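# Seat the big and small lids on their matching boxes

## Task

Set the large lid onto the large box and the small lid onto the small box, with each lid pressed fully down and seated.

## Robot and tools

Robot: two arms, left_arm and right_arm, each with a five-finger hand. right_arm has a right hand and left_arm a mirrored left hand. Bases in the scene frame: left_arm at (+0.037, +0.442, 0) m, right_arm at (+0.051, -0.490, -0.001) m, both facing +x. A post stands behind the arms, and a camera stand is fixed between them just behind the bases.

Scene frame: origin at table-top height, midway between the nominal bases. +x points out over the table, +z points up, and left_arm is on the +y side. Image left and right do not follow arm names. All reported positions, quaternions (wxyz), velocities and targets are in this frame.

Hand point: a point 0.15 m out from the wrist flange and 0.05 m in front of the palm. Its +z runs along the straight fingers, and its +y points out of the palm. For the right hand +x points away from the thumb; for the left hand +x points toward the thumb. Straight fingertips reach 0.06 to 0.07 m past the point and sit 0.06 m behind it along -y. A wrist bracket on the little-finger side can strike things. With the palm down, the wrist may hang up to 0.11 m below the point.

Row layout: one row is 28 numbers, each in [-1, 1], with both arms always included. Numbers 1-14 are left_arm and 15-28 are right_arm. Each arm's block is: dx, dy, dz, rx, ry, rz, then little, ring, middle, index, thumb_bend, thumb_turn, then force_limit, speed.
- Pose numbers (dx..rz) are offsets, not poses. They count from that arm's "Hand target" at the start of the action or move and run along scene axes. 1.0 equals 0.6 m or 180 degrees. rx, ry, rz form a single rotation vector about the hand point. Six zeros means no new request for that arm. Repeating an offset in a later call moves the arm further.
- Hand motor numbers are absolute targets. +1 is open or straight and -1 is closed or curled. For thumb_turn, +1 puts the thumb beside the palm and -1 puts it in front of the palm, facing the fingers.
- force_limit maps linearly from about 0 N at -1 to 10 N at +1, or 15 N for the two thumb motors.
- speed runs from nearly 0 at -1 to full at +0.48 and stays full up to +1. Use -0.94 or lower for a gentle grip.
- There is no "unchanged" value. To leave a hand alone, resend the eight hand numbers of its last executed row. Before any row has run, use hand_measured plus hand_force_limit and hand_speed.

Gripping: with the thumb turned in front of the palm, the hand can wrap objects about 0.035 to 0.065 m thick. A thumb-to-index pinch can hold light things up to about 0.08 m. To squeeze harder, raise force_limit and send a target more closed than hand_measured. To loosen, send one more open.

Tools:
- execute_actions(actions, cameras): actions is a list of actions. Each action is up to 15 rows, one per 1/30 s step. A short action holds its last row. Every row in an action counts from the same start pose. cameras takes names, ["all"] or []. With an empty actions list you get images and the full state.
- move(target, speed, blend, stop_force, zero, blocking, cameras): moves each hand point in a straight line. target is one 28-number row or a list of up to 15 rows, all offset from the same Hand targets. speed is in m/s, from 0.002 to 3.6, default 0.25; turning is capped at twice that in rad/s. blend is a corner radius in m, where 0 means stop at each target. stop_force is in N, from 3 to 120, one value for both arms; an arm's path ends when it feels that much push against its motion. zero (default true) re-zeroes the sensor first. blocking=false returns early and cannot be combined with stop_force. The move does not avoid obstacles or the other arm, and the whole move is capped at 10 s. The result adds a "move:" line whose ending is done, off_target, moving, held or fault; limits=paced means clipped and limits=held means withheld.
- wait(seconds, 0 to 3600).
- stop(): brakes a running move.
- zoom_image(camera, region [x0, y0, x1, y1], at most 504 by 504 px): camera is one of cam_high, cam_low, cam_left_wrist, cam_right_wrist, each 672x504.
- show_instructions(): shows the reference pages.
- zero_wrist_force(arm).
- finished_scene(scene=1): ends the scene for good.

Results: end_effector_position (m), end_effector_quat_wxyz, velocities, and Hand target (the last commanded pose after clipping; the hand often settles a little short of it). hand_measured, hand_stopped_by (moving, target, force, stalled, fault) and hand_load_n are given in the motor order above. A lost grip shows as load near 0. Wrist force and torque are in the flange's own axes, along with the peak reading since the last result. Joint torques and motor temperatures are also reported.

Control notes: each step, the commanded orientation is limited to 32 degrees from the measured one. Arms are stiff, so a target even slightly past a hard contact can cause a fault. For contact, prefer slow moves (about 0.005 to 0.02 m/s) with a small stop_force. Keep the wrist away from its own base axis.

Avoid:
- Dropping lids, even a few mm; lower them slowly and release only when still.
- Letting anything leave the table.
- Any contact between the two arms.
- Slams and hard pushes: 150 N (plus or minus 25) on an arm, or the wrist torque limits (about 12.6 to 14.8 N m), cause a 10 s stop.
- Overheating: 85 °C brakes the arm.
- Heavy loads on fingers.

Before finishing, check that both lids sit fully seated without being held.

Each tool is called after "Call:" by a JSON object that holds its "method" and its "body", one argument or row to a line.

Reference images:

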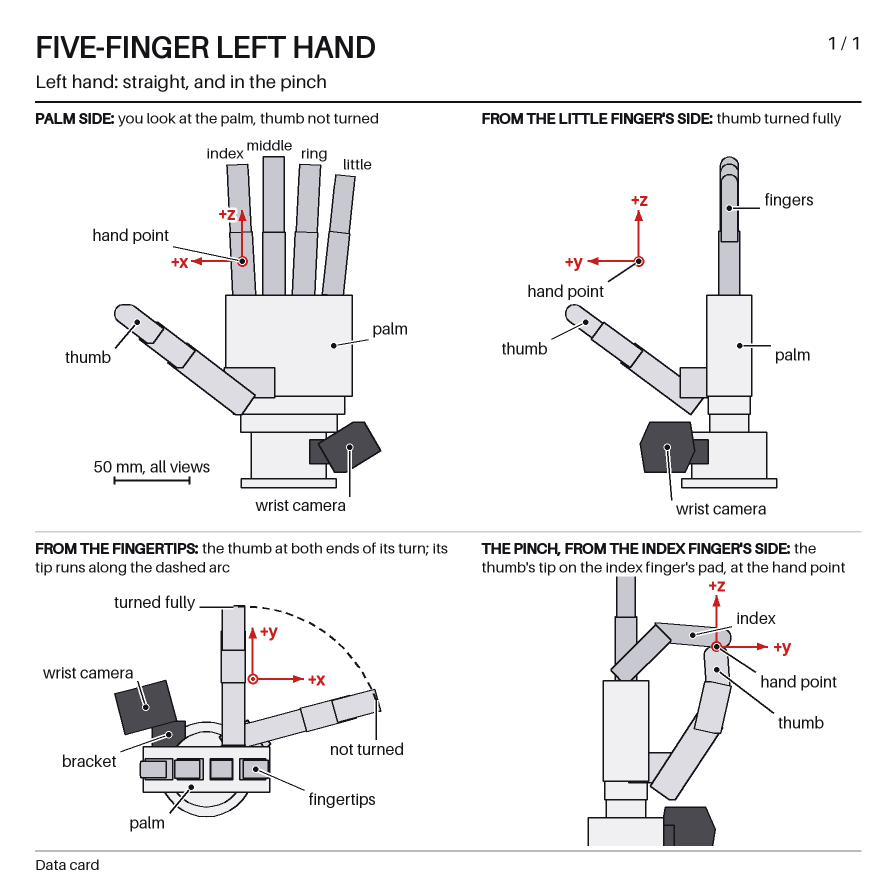

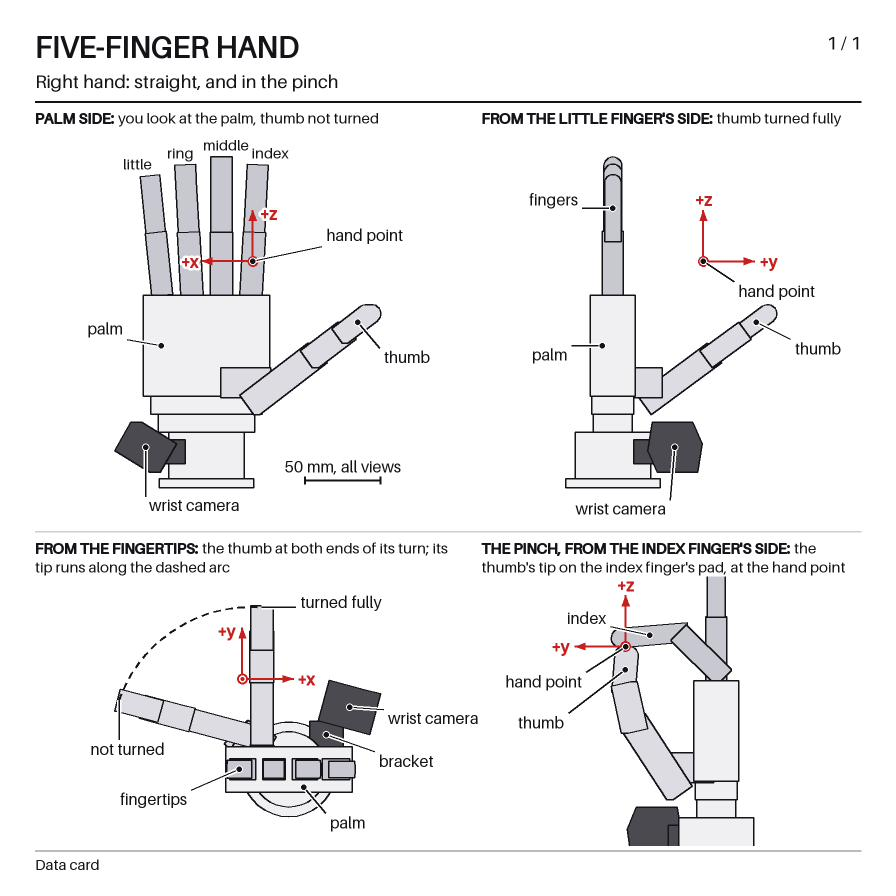

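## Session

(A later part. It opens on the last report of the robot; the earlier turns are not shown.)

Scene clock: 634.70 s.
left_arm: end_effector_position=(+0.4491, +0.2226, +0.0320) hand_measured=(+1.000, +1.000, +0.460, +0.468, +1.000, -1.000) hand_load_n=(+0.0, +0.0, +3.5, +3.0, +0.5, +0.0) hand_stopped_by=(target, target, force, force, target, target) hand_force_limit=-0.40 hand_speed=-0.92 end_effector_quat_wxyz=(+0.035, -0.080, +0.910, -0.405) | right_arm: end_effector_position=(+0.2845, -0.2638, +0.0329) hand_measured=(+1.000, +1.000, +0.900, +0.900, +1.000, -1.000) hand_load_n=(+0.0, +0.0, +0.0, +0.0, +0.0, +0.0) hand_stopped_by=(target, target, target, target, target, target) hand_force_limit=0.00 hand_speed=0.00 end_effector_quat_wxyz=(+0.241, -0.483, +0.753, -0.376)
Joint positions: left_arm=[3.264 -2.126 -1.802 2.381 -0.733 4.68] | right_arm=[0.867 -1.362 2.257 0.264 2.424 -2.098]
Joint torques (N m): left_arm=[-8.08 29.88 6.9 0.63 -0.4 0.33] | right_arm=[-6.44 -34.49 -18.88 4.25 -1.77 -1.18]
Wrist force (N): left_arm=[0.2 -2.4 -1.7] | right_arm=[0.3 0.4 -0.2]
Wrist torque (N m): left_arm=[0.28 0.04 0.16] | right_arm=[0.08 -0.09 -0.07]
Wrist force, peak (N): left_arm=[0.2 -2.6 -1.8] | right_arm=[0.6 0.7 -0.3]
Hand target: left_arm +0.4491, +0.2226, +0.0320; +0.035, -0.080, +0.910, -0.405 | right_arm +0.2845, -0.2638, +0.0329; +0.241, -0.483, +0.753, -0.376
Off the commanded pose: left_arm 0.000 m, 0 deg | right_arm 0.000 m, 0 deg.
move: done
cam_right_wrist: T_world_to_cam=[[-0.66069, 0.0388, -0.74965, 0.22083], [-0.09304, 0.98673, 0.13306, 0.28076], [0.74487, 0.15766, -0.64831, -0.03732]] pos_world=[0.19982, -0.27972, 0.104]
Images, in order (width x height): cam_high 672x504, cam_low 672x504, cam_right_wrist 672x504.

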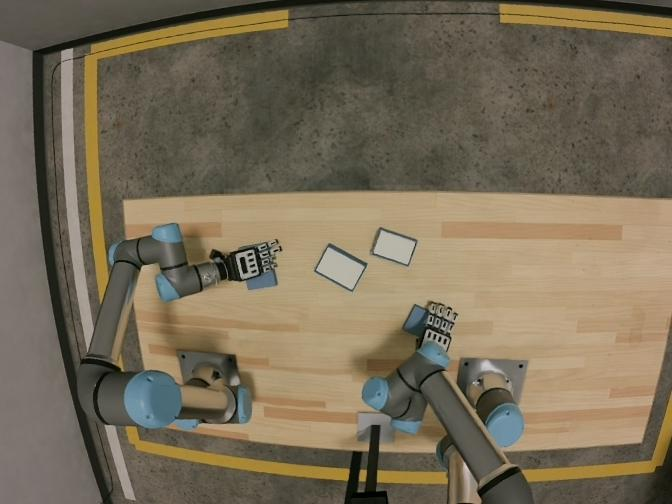

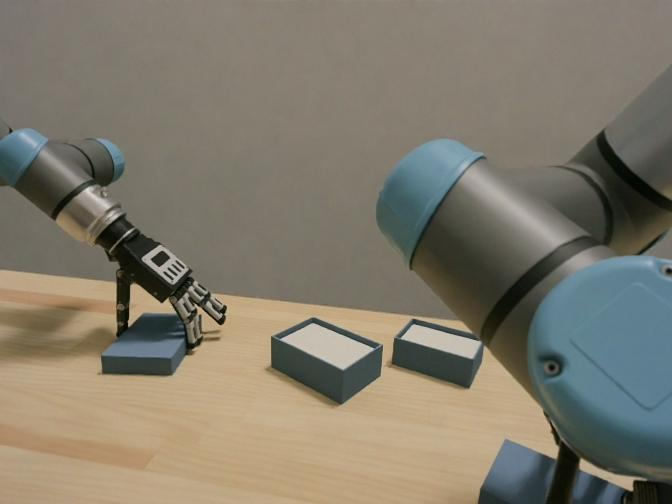

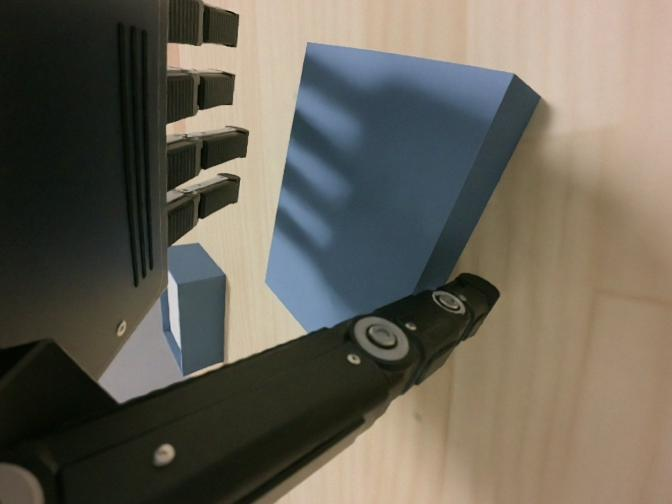

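Call:
{"method": "move", "body": {
  "target": [0,0,0.1,0,0,0, 1, 1, 0.2, 0.2, 1, -1, -0.4, -0.92, 0,0,0,0,0,0, 1,1,0.05,0.05,1,-1,-0.4,-0.92],
  "speed": 0.03,
  "cameras": ["all"]
}}

Call:
{"method": "zoom_image", "body": {
  "camera": "cam_low",
  "region": [60, 200, 240, 390]
}}

Scene clock: 653.57 s.
left_arm: end_effector_position=(+0.4491, +0.2226, +0.0920) hand_measured=(+1.000, +1.000, +0.460, +0.468, +1.000, -1.000) hand_load_n=(+0.0, +0.0, +3.5, +3.0, +0.5, +0.5) hand_stopped_by=(target, target, force, force, target, target) hand_force_limit=-0.40 hand_speed=-0.92 end_effector_quat_wxyz=(+0.035, -0.080, +0.910, -0.405) | right_arm: end_effector_position=(+0.2845, -0.2638, +0.0329) hand_measured=(+1.000, +1.000, +0.302, +0.302, +1.000, -1.000) hand_load_n=(+0.0, +0.0, +3.5, +3.5, +0.5, +0.0) hand_stopped_by=(target, target, force, force, target, target) hand_force_limit=-0.40 hand_speed=-0.92 end_effector_quat_wxyz=(+0.241, -0.483, +0.753, -0.376)
Joint positions: left_arm=[3.264 -2.031 -1.76 2.244 -0.733 4.68] | right_arm=[0.867 -1.362 2.257 0.264 2.424 -2.098]
Joint torques (N m): left_arm=[-5.38 21.88 6.42 1.1 2.23 1.35] | right_arm=[-5.83 -33.73 -18.09 3.97 -1.72 -1.45]
Wrist force (N): left_arm=[-0.3 1.8 0.1] | right_arm=[0.4 -0.9 -0.6]
Wrist torque (N m): left_arm=[0.26 0.15 0.05] | right_arm=[0.06 -0.10 -0.09]
Wrist force, peak (N): left_arm=[0.1 -2.6 -1.8] | right_arm=[0.5 -1.1 -0.5]
Hand target: left_arm +0.4491, +0.2226, +0.0920; +0.035, -0.080, +0.910, -0.405 | right_arm +0.2845, -0.2638, +0.0329; +0.241, -0.483, +0.753, -0.376
Off the commanded pose: left_arm 0.000 m, 0 deg | right_arm 0.000 m, 0 deg.
move: done
cam_left_wrist: T_world_to_cam=[[-0.10819, -0.67538, 0.72949, 0.12853], [-0.90157, 0.37585, 0.21426, 0.30077], [-0.41889, -0.6345, -0.64957, 0.5067]] pos_world=[0.49732, 0.29526, 0.17093]
cam_right_wrist: T_world_to_cam=[[-0.66069, 0.0388, -0.74965, 0.22083], [-0.09304, 0.98673, 0.13306, 0.28076], [0.74487, 0.15766, -0.64831, -0.03732]] pos_world=[0.19982, -0.27972, 0.104]

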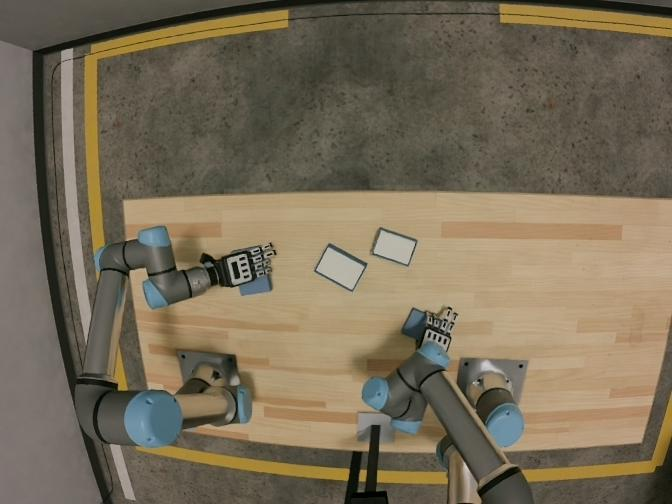

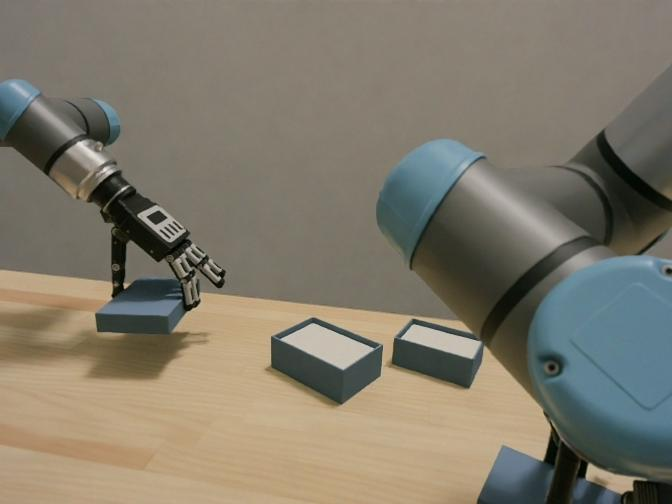

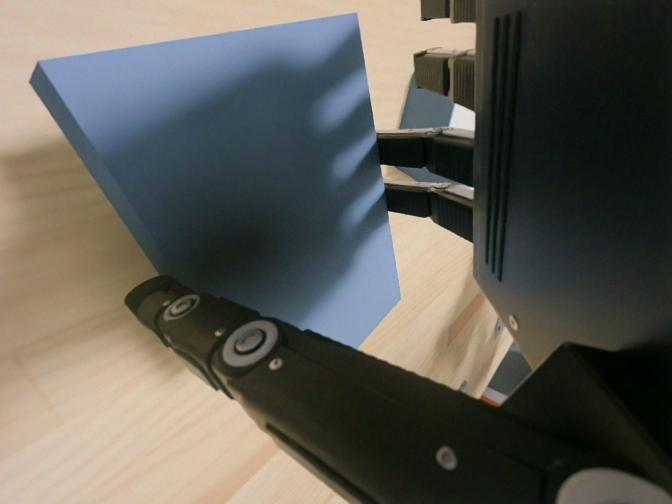

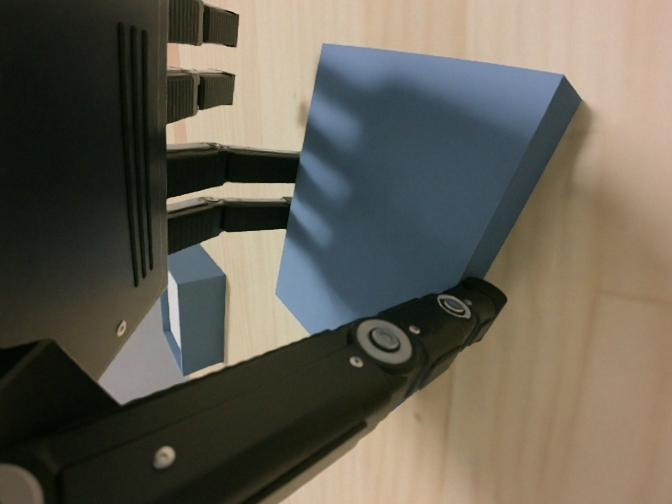

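Scaled by 2.653.

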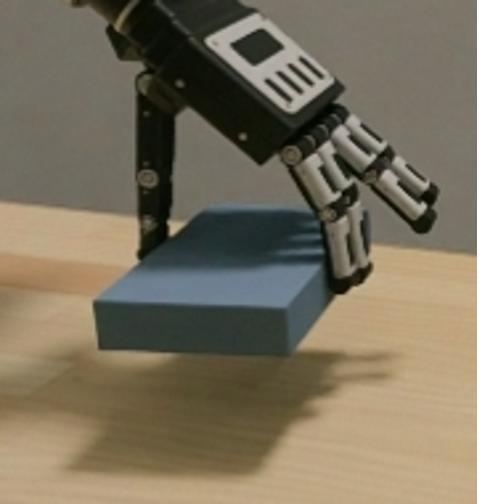

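Call:
{"method": "move", "body": {
  "target": [0.0137,-0.4247,0.0383,0,0,0.2861, 1, 1, 0.2, 0.2, 1, -1, -0.4, -0.92, 0,0,0.1167,0,0,0, 1,1,0.05,0.05,1,-1,-0.4,-0.92],
  "speed": 0.12,
  "cameras": ["all"]
}}

Call:
{"method": "zoom_image", "body": {
  "camera": "cam_low",
  "region": [220, 200, 420, 420]
}}

Call:
{"method": "zoom_image", "body": {
  "camera": "cam_high",
  "region": [290, 210, 430, 320]
}}

Scene clock: 724.63 s.
left_arm: end_effector_position=(+0.4572, -0.0322, +0.1149) hand_measured=(+1.000, +1.000, +0.460, +0.468, +1.000, -1.000) hand_load_n=(+0.0, +0.0, +3.5, +3.0, +0.5, +0.5) hand_stopped_by=(target, target, force, force, target, target) hand_force_limit=-0.40 hand_speed=-0.92 end_effector_quat_wxyz=(+0.208, -0.467, +0.785, -0.350) | right_arm: end_effector_position=(+0.2846, -0.2638, +0.1030) hand_measured=(+1.000, +1.000, +0.302, +0.302, +1.000, -1.000) hand_load_n=(+0.0, +0.0, +3.0, +3.5, +0.5, +0.0) hand_stopped_by=(target, target, force, force, target, target) hand_force_limit=-0.40 hand_speed=-0.92 end_effector_quat_wxyz=(+0.241, -0.483, +0.753, -0.375)
Joint positions: left_arm=[2.5 -1.99 -1.545 2.799 -1.655 3.065] | right_arm=[0.867 -1.508 2.18 0.486 2.424 -2.098]
Joint torques (N m): left_arm=[4.65 47.92 14.81 2.21 -0.92 -1.07] | right_arm=[-7.57 -7.22 -7.7 -0.61 -1.9 1.91]
Motor temperatures (°C): left_arm=[38 22 29 44 40 36] | right_arm=[22 24 29 38 37 30]
Wrist force (N): left_arm=[-0.5 2.2 0.6] | right_arm=[0.4 0.7 -0.1]
Wrist torque (N m): left_arm=[0.32 0.17 0.17] | right_arm=[0.13 -0.08 -0.08]
Wrist force, peak (N): left_arm=[-0.2 2.9 0.9] | right_arm=[0.4 -1.1 -0.7]
Hand target: left_arm +0.4573, -0.0322, +0.1149; +0.208, -0.467, +0.785, -0.350 | right_arm +0.2845, -0.2638, +0.1030; +0.241, -0.483, +0.753, -0.376
Off the commanded pose: left_arm 0.000 m, 0 deg | right_arm 0.000 m, 0 deg.
move: done
cam_left_wrist: T_world_to_cam=[[0.46111, -0.50541, 0.72934, -0.31419], [-0.85553, -0.47133, 0.21427, 0.35074], [0.23547, -0.72278, -0.64973, 0.0613]] pos_world=[0.43051, 0.05082, 0.19383]
cam_right_wrist: T_world_to_cam=[[-0.6606, 0.0389, -0.74973, 0.27347], [-0.09306, 0.98671, 0.13319, 0.27142], [0.74495, 0.15775, -0.6482, 0.00805]] pos_world=[0.19992, -0.27972, 0.1741]

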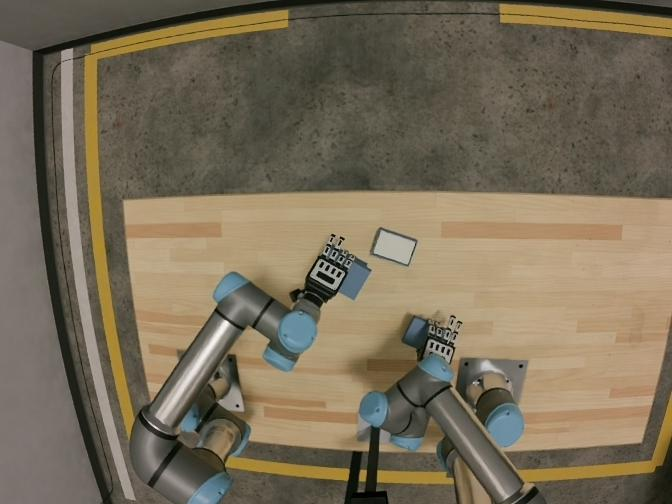

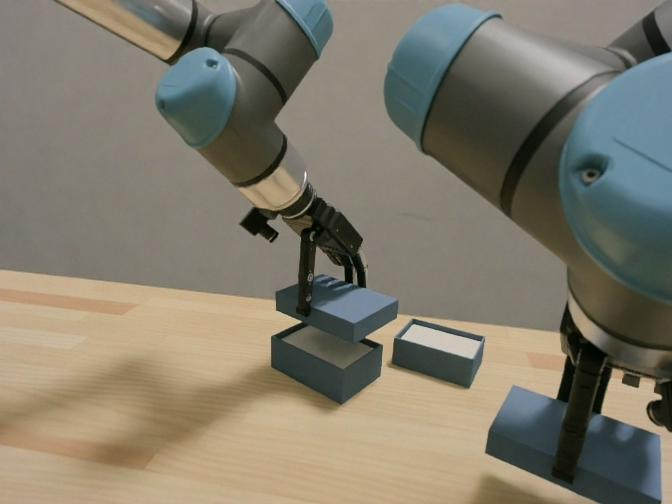

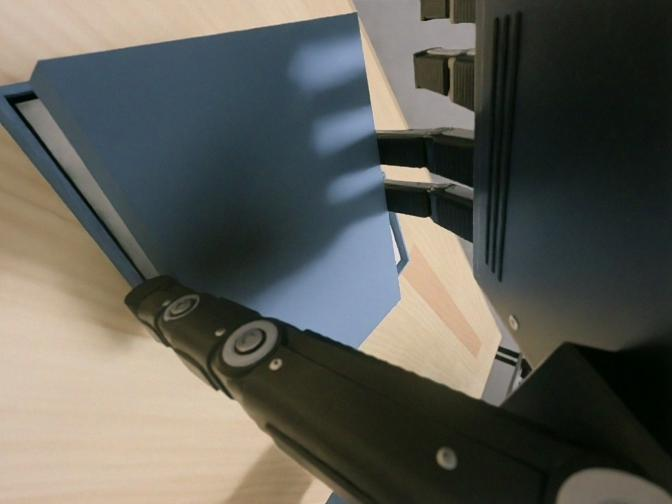

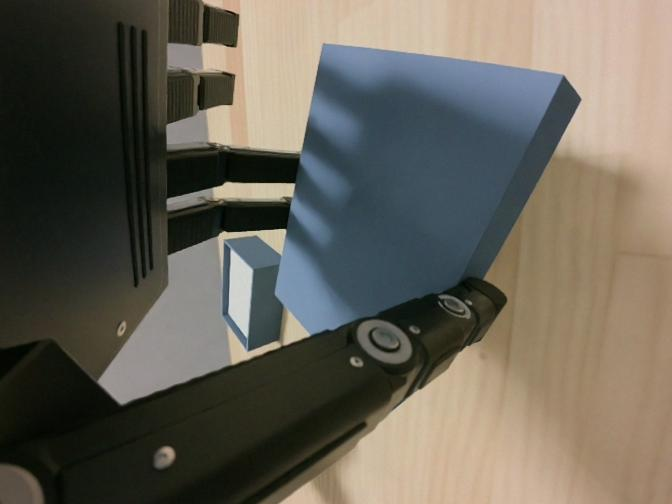

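Scaled by 2.291.

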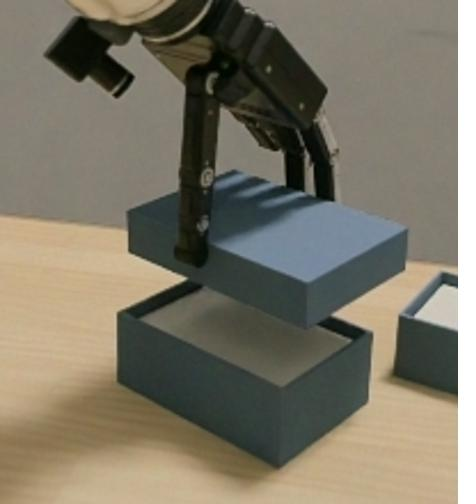

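Scaled by 3.600.

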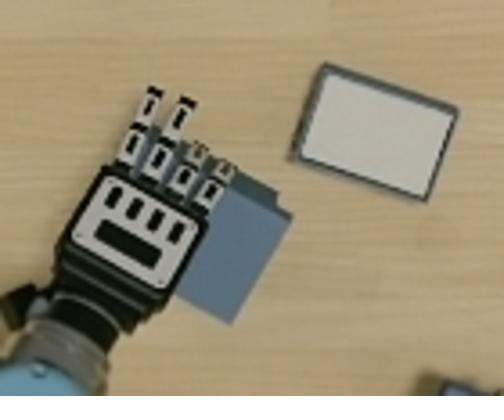

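Call:
{"method": "zoom_image", "body": {
  "camera": "cam_left_wrist",
  "region": [0, 50, 200, 300]
}}

Call:
{"method": "zoom_image", "body": {
  "camera": "cam_left_wrist",
  "region": [300, 150, 480, 360]
}}

Scaled by 2.016.

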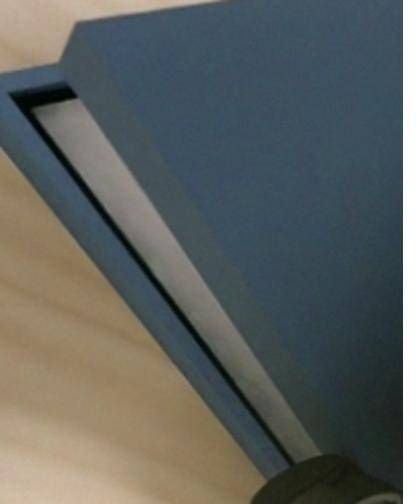

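Scaled by 2.400.

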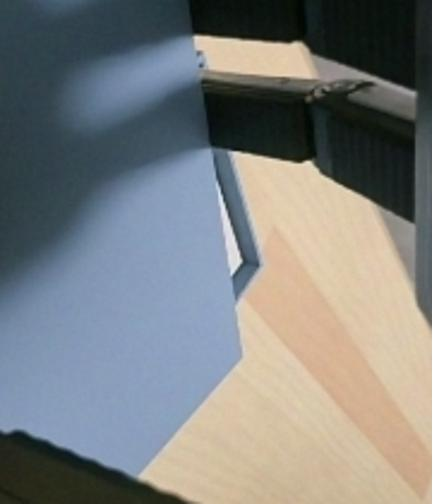

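Call:
{"method": "move", "body": {
  "target": [-0.005,0.015,-0.045,0,0,0.0028, 1, 1, 0.2, 0.2, 1, -1, -0.4, -0.92, 0.1925,0.0063,0.045,0,0,0.0367, 1,1,0.05,0.05,1,-1,-0.4,-0.92],
  "speed": 0.08,
  "cameras": ["all"]
}}

Call:
{"method": "zoom_image", "body": {
  "camera": "cam_low",
  "region": [240, 240, 420, 420]
}}

Call:
{"method": "zoom_image", "body": {
  "camera": "cam_left_wrist",
  "region": [0, 30, 180, 300]
}}

Call:
{"method": "zoom_image", "body": {
  "camera": "cam_high",
  "region": [290, 210, 430, 320]
}}

Scene clock: 792.97 s.
left_arm: end_effector_position=(+0.4543, -0.0231, +0.0879) hand_measured=(+1.000, +1.000, +0.460, +0.468, +1.000, -1.000) hand_load_n=(+0.0, +0.0, +3.5, +3.0, +0.5, +0.5) hand_stopped_by=(target, target, force, force, target, target) hand_force_limit=-0.40 hand_speed=-0.92 end_effector_quat_wxyz=(+0.209, -0.471, +0.783, -0.349) | right_arm: end_effector_position=(+0.4001, -0.2600, +0.1299) hand_measured=(+1.000, +1.000, +0.302, +0.302, +1.000, -1.000) hand_load_n=(+0.0, -0.5, +3.0, +3.5, +0.5, +0.0) hand_stopped_by=(target, target, force, force, target, target) hand_force_limit=-0.40 hand_speed=-0.92 end_effector_quat_wxyz=(+0.262, -0.526, +0.724, -0.361)
Joint positions: left_arm=[2.509 -1.997 -1.61 2.871 -1.655 3.066] | right_arm=[0.561 -1.54 2.048 0.324 2.19 -2.575]
Joint torques (N m): left_arm=[2.88 32.01 26.83 -1.53 1.04 1.13] | right_arm=[7.49 -32.7 -11.22 3.06 3.26 0.99]
Wrist force (N): left_arm=[-0.4 2.0 0.5] | right_arm=[0.3 0.8 0.2]
Wrist torque (N m): left_arm=[0.31 0.15 0.18] | right_arm=[0.14 -0.02 0.04]
Wrist force, peak (N): left_arm=[-0.8 2.5 0.4] | right_arm=[0.8 1.6 -0.8]
Hand target: left_arm +0.4543, -0.0232, +0.0879; +0.210, -0.471, +0.783, -0.349 | right_arm +0.4000, -0.2600, +0.1300; +0.262, -0.526, +0.724, -0.361
Off the commanded pose: left_arm 0.000 m, 0 deg | right_arm 0.000 m, 0 deg.
move: done
cam_left_wrist: T_world_to_cam=[[0.46567, -0.50113, 0.7294, -0.29054], [-0.8512, -0.47912, 0.21425, 0.3561], [0.2421, -0.72063, -0.64967, 0.04803]] pos_world=[0.42678, 0.05963, 0.16683]
cam_right_wrist: T_world_to_cam=[[-0.66085, -0.03743, -0.74958, 0.34995], [-0.20586, 0.96949, 0.13309, 0.3156], [0.72173, 0.24226, -0.6484, -0.0298]] pos_world=[0.31774, -0.28565, 0.201]

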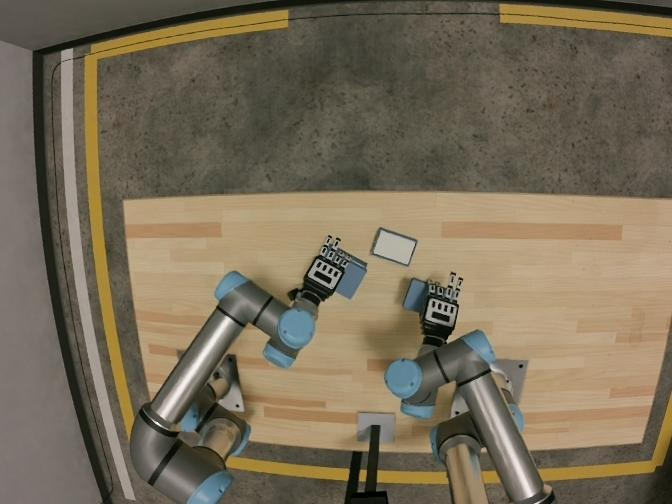

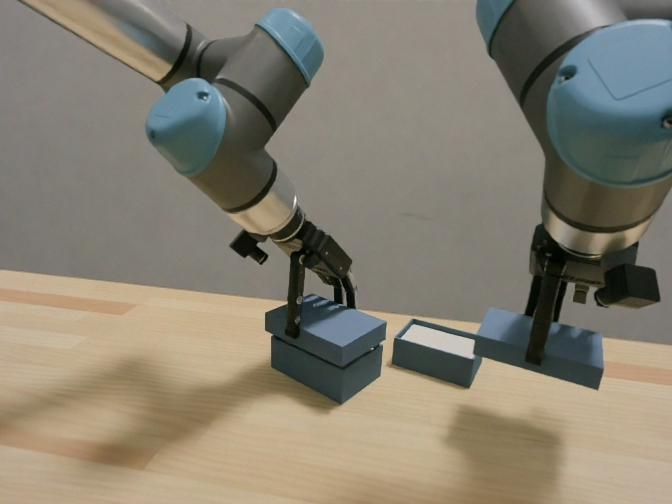

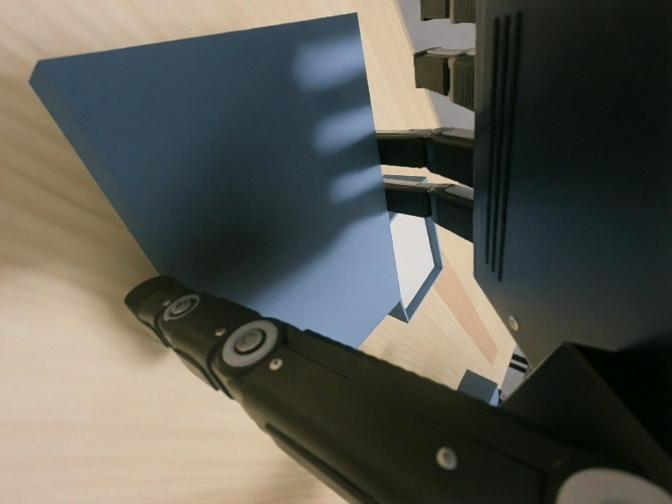

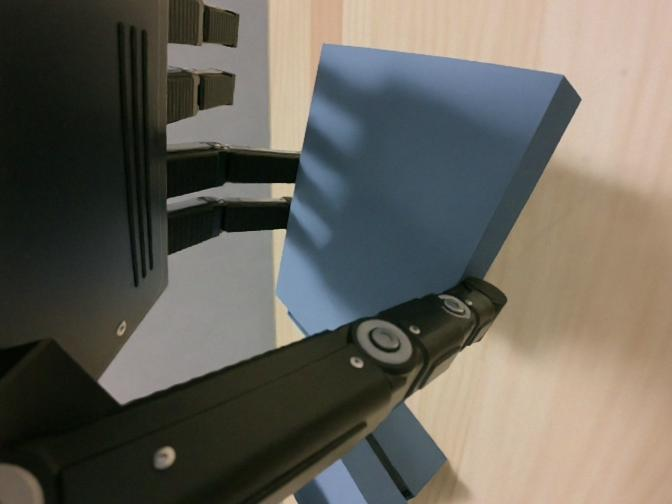

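Scaled by 2.800.

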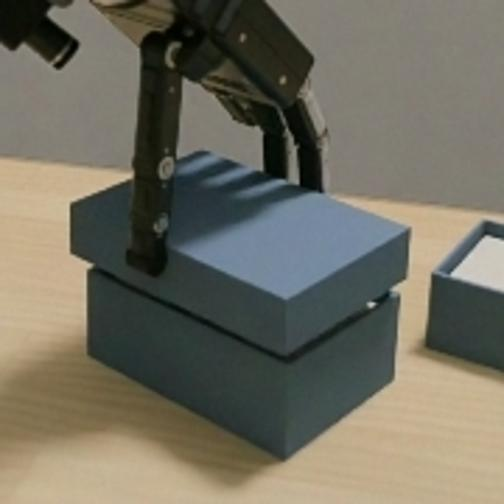

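Scaled by 1.867.

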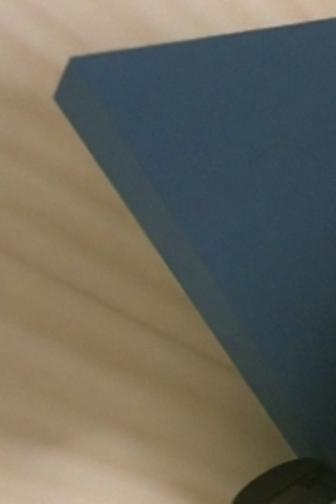

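Scaled by 3.600.

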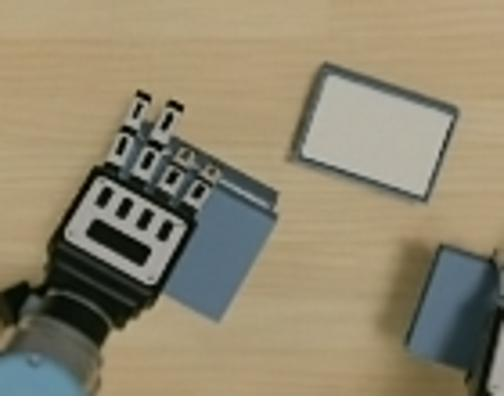

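Call:
{"method": "zoom_image", "body": {
  "camera": "cam_high",
  "region": [325, 245, 380, 305]
}}

Call:
{"method": "zoom_image", "body": {
  "camera": "cam_low",
  "region": [330, 310, 400, 380]
}}

Call:
{"method": "zoom_image", "body": {
  "camera": "cam_low",
  "region": [255, 300, 345, 380]
}}

Scaled by 8.400.

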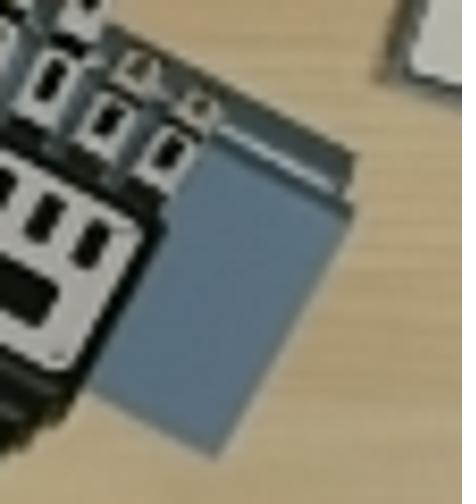

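Scaled by 7.200.

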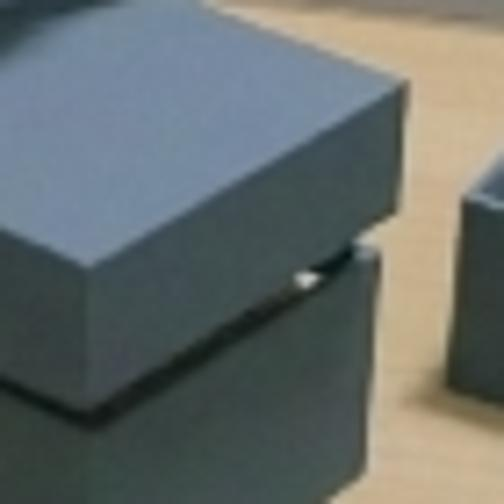

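Scaled by 5.600.

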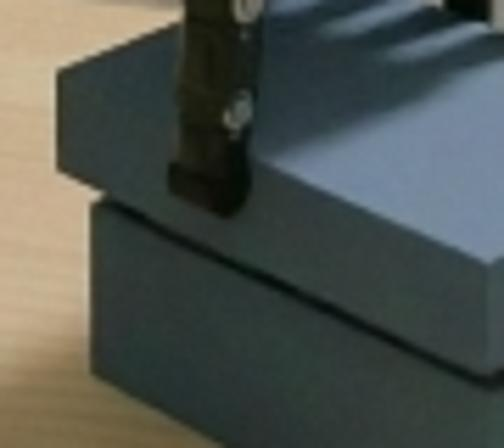

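Call:
{"method": "move", "body": {
  "target": [
    [0.0033,-0.0017,-0.0067,0,0,0, 1, 1, 0.2, 0.2, 1, -1, -0.4, -0.92, 0,0,0,0,0,0, 1,1,0.05,0.05,1,-1,-0.4,-0.92],
    [0.0033,-0.0017,-0.0365,0,0,0, 1, 1, 0.2, 0.2, 1, -1, -0.4, -0.92, 0,0,0,0,0,0, 1,1,0.05,0.05,1,-1,-0.4,-0.92]
  ],
  "speed": [0.02, 0.008],
  "stop_force": 3,
  "cameras": ["cam_high","cam_low","cam_left_wrist"]
}}

Call:
{"method": "zoom_image", "body": {
  "camera": "cam_low",
  "region": [250, 280, 400, 410]
}}

Call:
{"method": "zoom_image", "body": {
  "camera": "cam_high",
  "region": [325, 245, 380, 305]
}}

Scene clock: 864.83 s.
left_arm: end_effector_position=(+0.4563, -0.0242, +0.0771) hand_measured=(+1.000, +1.000, +0.460, +0.468, +1.000, -1.000) hand_load_n=(+0.0, -0.5, +3.0, +2.5, +0.5, +0.0) hand_stopped_by=(target, target, force, force, target, target) hand_force_limit=-0.40 hand_speed=-0.92 end_effector_quat_wxyz=(+0.210, -0.470, +0.783, -0.349) | right_arm: end_effector_position=(+0.4000, -0.2600, +0.1300) hand_measured=(+1.000, +1.000, +0.302, +0.302, +1.000, -1.000) hand_load_n=(+0.0, +0.0, +3.0, +3.5, +0.0, +0.5) hand_stopped_by=(target, target, force, force, target, target) hand_force_limit=-0.40 hand_speed=-0.92 end_effector_quat_wxyz=(+0.262, -0.526, +0.724, -0.361)
Joint positions: left_arm=[2.51 -2.013 -1.617 2.894 -1.654 3.066] | right_arm=[0.561 -1.54 2.048 0.324 2.19 -2.575]
Joint torques (N m): left_arm=[9.69 45.78 25.45 -1.51 -0.2 0.08] | right_arm=[10.14 -29.22 -10.88 3.02 3.43 0.62]
Wrist force (N): left_arm=[-1.0 0.5 -3.6] | right_arm=[0.5 0.9 0.2]
Wrist torque (N m): left_arm=[0.29 0.09 0.18] | right_arm=[0.15 -0.06 0.05]
Wrist force, peak (N): left_arm=[-1.1 -3.8 -9.7] | right_arm=[0.5 1.1 0.1]
Hand target: left_arm +0.4563, -0.0242, +0.0771; +0.210, -0.470, +0.783, -0.349 (not the last commanded pose) | right_arm +0.4000, -0.2600, +0.1300; +0.262, -0.526, +0.724, -0.361
Off the commanded pose: left_arm 0.011 m, 0 deg | right_arm 0.000 m, 0 deg.
move: contact (left_arm); path passed 1 of 2 targets
cam_left_wrist: T_world_to_cam=[[0.46556, -0.50109, 0.7295, -0.28412], [-0.85126, -0.47902, 0.21423, 0.35961], [0.2421, -0.72073, -0.64957, 0.03972]] pos_world=[0.42878, 0.05853, 0.15603]

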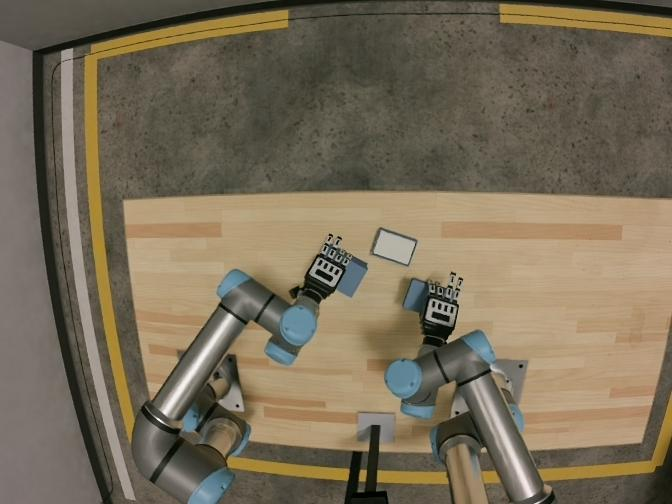

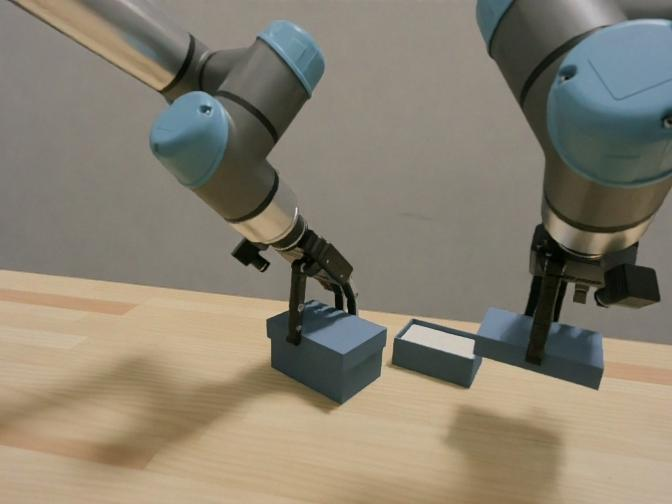

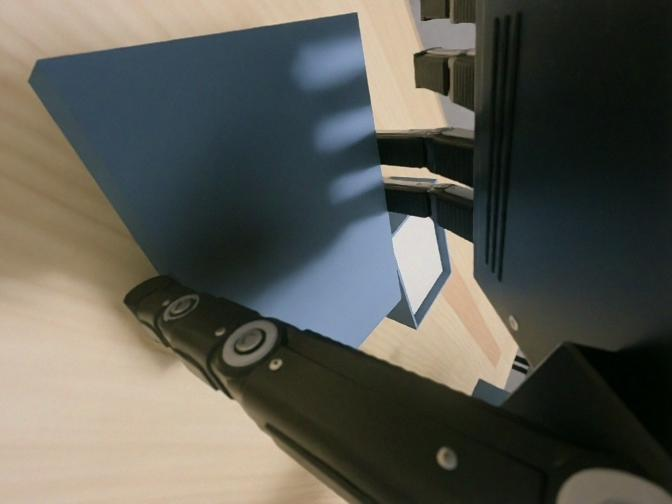

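Scaled by 3.360.

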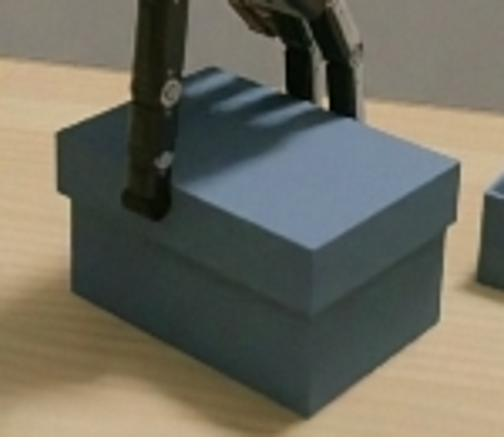

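Scaled by 8.400.

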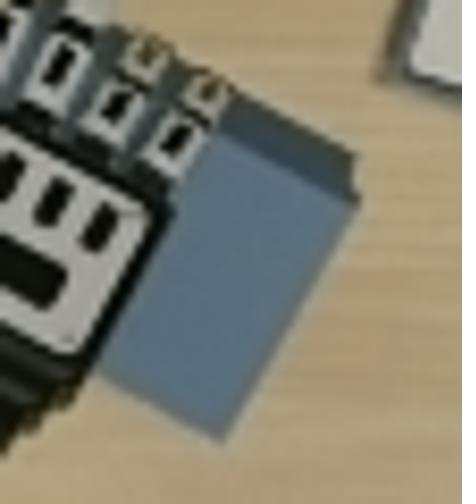

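Call:
{"method": "move", "body": {
  "target": [
    [0.0,0,0.005,0,0,0, 1, 1, 0.2, 0.2, 1, -1, -0.4, -0.92, 0,0,0,0,0,0, 1,1,0.05,0.05,1,-1,-0.4,-0.92],
    [0.0042,0,0.005,0,0,0, 1, 1, 0.2, 0.2, 1, -1, -0.4, -0.92, 0,0,0,0,0,0, 1,1,0.05,0.05,1,-1,-0.4,-0.92]
  ],
  "speed": 0.02
}}

Call:
{"method": "move", "body": {
  "target": [0,0,-0.0275,0,0,0, 1, 1, 0.2, 0.2, 1, -1, -0.4, -0.92, 0,0,0,0,0,0, 1,1,0.05,0.05,1,-1,-0.4,-0.92],
  "speed": 0.006,
  "stop_force": 3,
  "cameras": ["cam_high","cam_low","cam_left_wrist"]
}}

Call:
{"method": "zoom_image", "body": {
  "camera": "cam_low",
  "region": [250, 280, 400, 410]
}}

Call:
{"method": "zoom_image", "body": {
  "camera": "cam_high",
  "region": [325, 245, 380, 305]
}}

Scene clock: 890.43 s.
left_arm: end_effector_position=(+0.4590, -0.0242, +0.0802) hand_measured=(+1.000, +1.000, +0.460, +0.468, +1.000, -1.000) hand_load_n=(+0.0, +0.0, +3.5, +3.0, +0.5, +0.5) hand_stopped_by=(target, target, force, force, target, target) hand_force_limit=-0.40 hand_speed=-0.92 end_effector_quat_wxyz=(+0.210, -0.470, +0.783, -0.349) | right_arm: end_effector_position=(+0.4000, -0.2600, +0.1300) hand_measured=(+1.000, +1.000, +0.302, +0.302, +1.000, -1.000) hand_load_n=(+0.0, +0.0, +3.5, +3.5, +0.5, +0.0) hand_stopped_by=(target, target, force, force, target, target) hand_force_limit=-0.40 hand_speed=-0.92 end_effector_quat_wxyz=(+0.262, -0.526, +0.724, -0.361)
Joint positions: left_arm=[2.513 -2.013 -1.608 2.885 -1.652 3.068] | right_arm=[0.561 -1.54 2.048 0.324 2.19 -2.575]
Joint torques (N m): left_arm=[-6.04 35.79 10.64 -0.51 -0.58 -0.38] | right_arm=[9.94 -24.67 -15 3.02 3.41 1.82]
Wrist force (N): left_arm=[-0.5 1.8 0.6] | right_arm=[0.4 0.8 0.1]
Wrist torque (N m): left_arm=[0.26 0.16 0.17] | right_arm=[0.15 -0.05 0.05]
Wrist force, peak (N): left_arm=[-1.1 0.5 -3.8] | right_arm=[0.7 1.1 0.3]
Hand target: left_arm +0.4588, -0.0242, +0.0801; +0.210, -0.470, +0.783, -0.349 | right_arm +0.4000, -0.2600, +0.1300; +0.262, -0.526, +0.724, -0.361
Off the commanded pose: left_arm 0.000 m, 0 deg | right_arm 0.000 m, 0 deg.
move: done

Scene clock: 893.80 s.
left_arm: end_effector_position=(+0.4588, -0.0242, +0.0636) hand_measured=(+1.000, +1.000, +0.460, +0.468, +1.000, -1.000) hand_load_n=(+0.0, +0.0, +3.5, +3.0, +0.5, +0.5) hand_stopped_by=(target, target, force, force, target, target) hand_force_limit=-0.40 hand_speed=-0.92 end_effector_quat_wxyz=(+0.209, -0.471, +0.783, -0.349) | right_arm: end_effector_position=(+0.4000, -0.2600, +0.1300) hand_measured=(+1.000, +1.000, +0.302, +0.302, +1.000, -1.000) hand_load_n=(+0.0, +0.0, +3.0, +3.5, +0.5, +0.0) hand_stopped_by=(target, target, force, force, target, target) hand_force_limit=-0.40 hand_speed=-0.92 end_effector_quat_wxyz=(+0.262, -0.526, +0.724, -0.361)
Joint positions: left_arm=[2.513 -2.032 -1.627 2.923 -1.652 3.068] | right_arm=[0.561 -1.54 2.048 0.324 2.19 -2.575]
Joint torques (N m): left_arm=[-9.77 37.77 19.54 -1.45 -0.78 -1.07] | right_arm=[8.28 -20.6 -17.92 2.95 3.29 1.94]
Wrist force (N): left_arm=[-0.8 1.8 0.6] | right_arm=[0.5 1.0 0.2]
Wrist torque (N m): left_arm=[0.25 0.18 0.11] | right_arm=[0.17 -0.06 0.06]
Wrist force, peak (N): left_arm=[-1.0 2.3 0.5] | right_arm=[0.4 1.2 0.2]
Hand target: left_arm +0.4588, -0.0242, +0.0636; +0.210, -0.470, +0.783, -0.349 | right_arm +0.4000, -0.2600, +0.1300; +0.262, -0.526, +0.724, -0.361
Off the commanded pose: left_arm 0.000 m, 0 deg | right_arm 0.000 m, 0 deg.
move: done
cam_left_wrist: T_world_to_cam=[[0.46558, -0.50114, 0.72945, -0.27543], [-0.85125, -0.47904, 0.21421, 0.36463], [0.24208, -0.72068, -0.64963, 0.03036]] pos_world=[0.43128, 0.05853, 0.14253]

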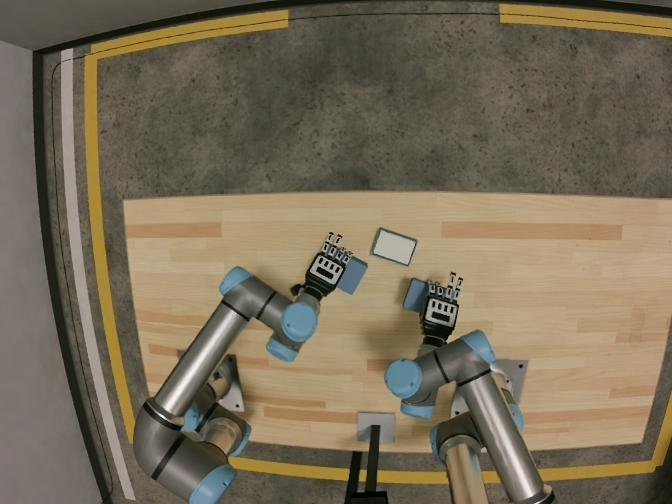

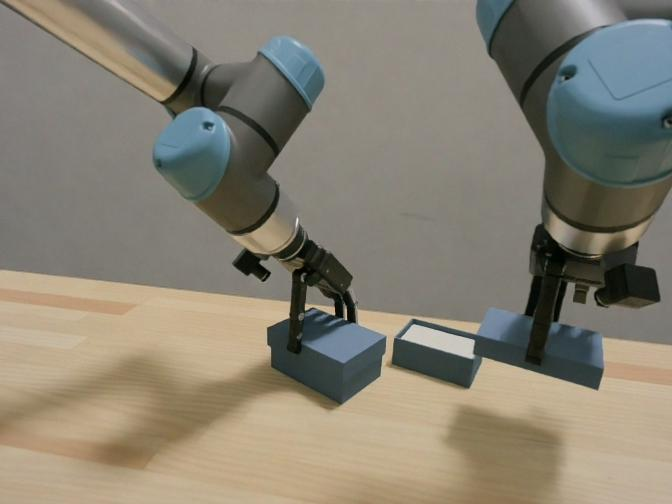

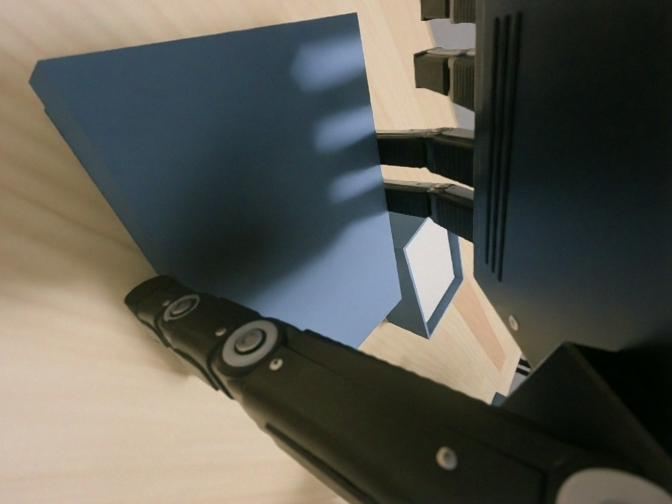

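Scaled by 3.360.

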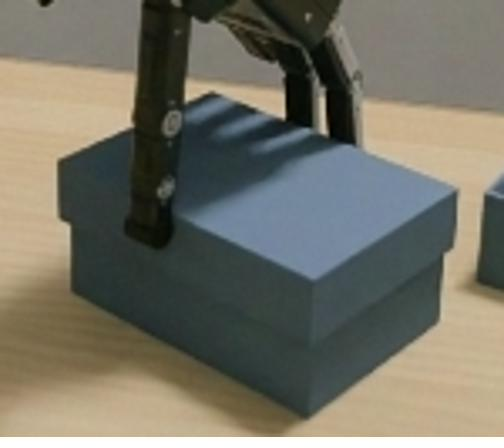

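Scaled by 8.400.

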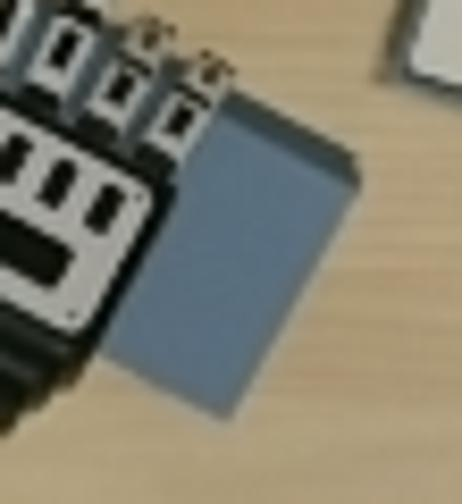

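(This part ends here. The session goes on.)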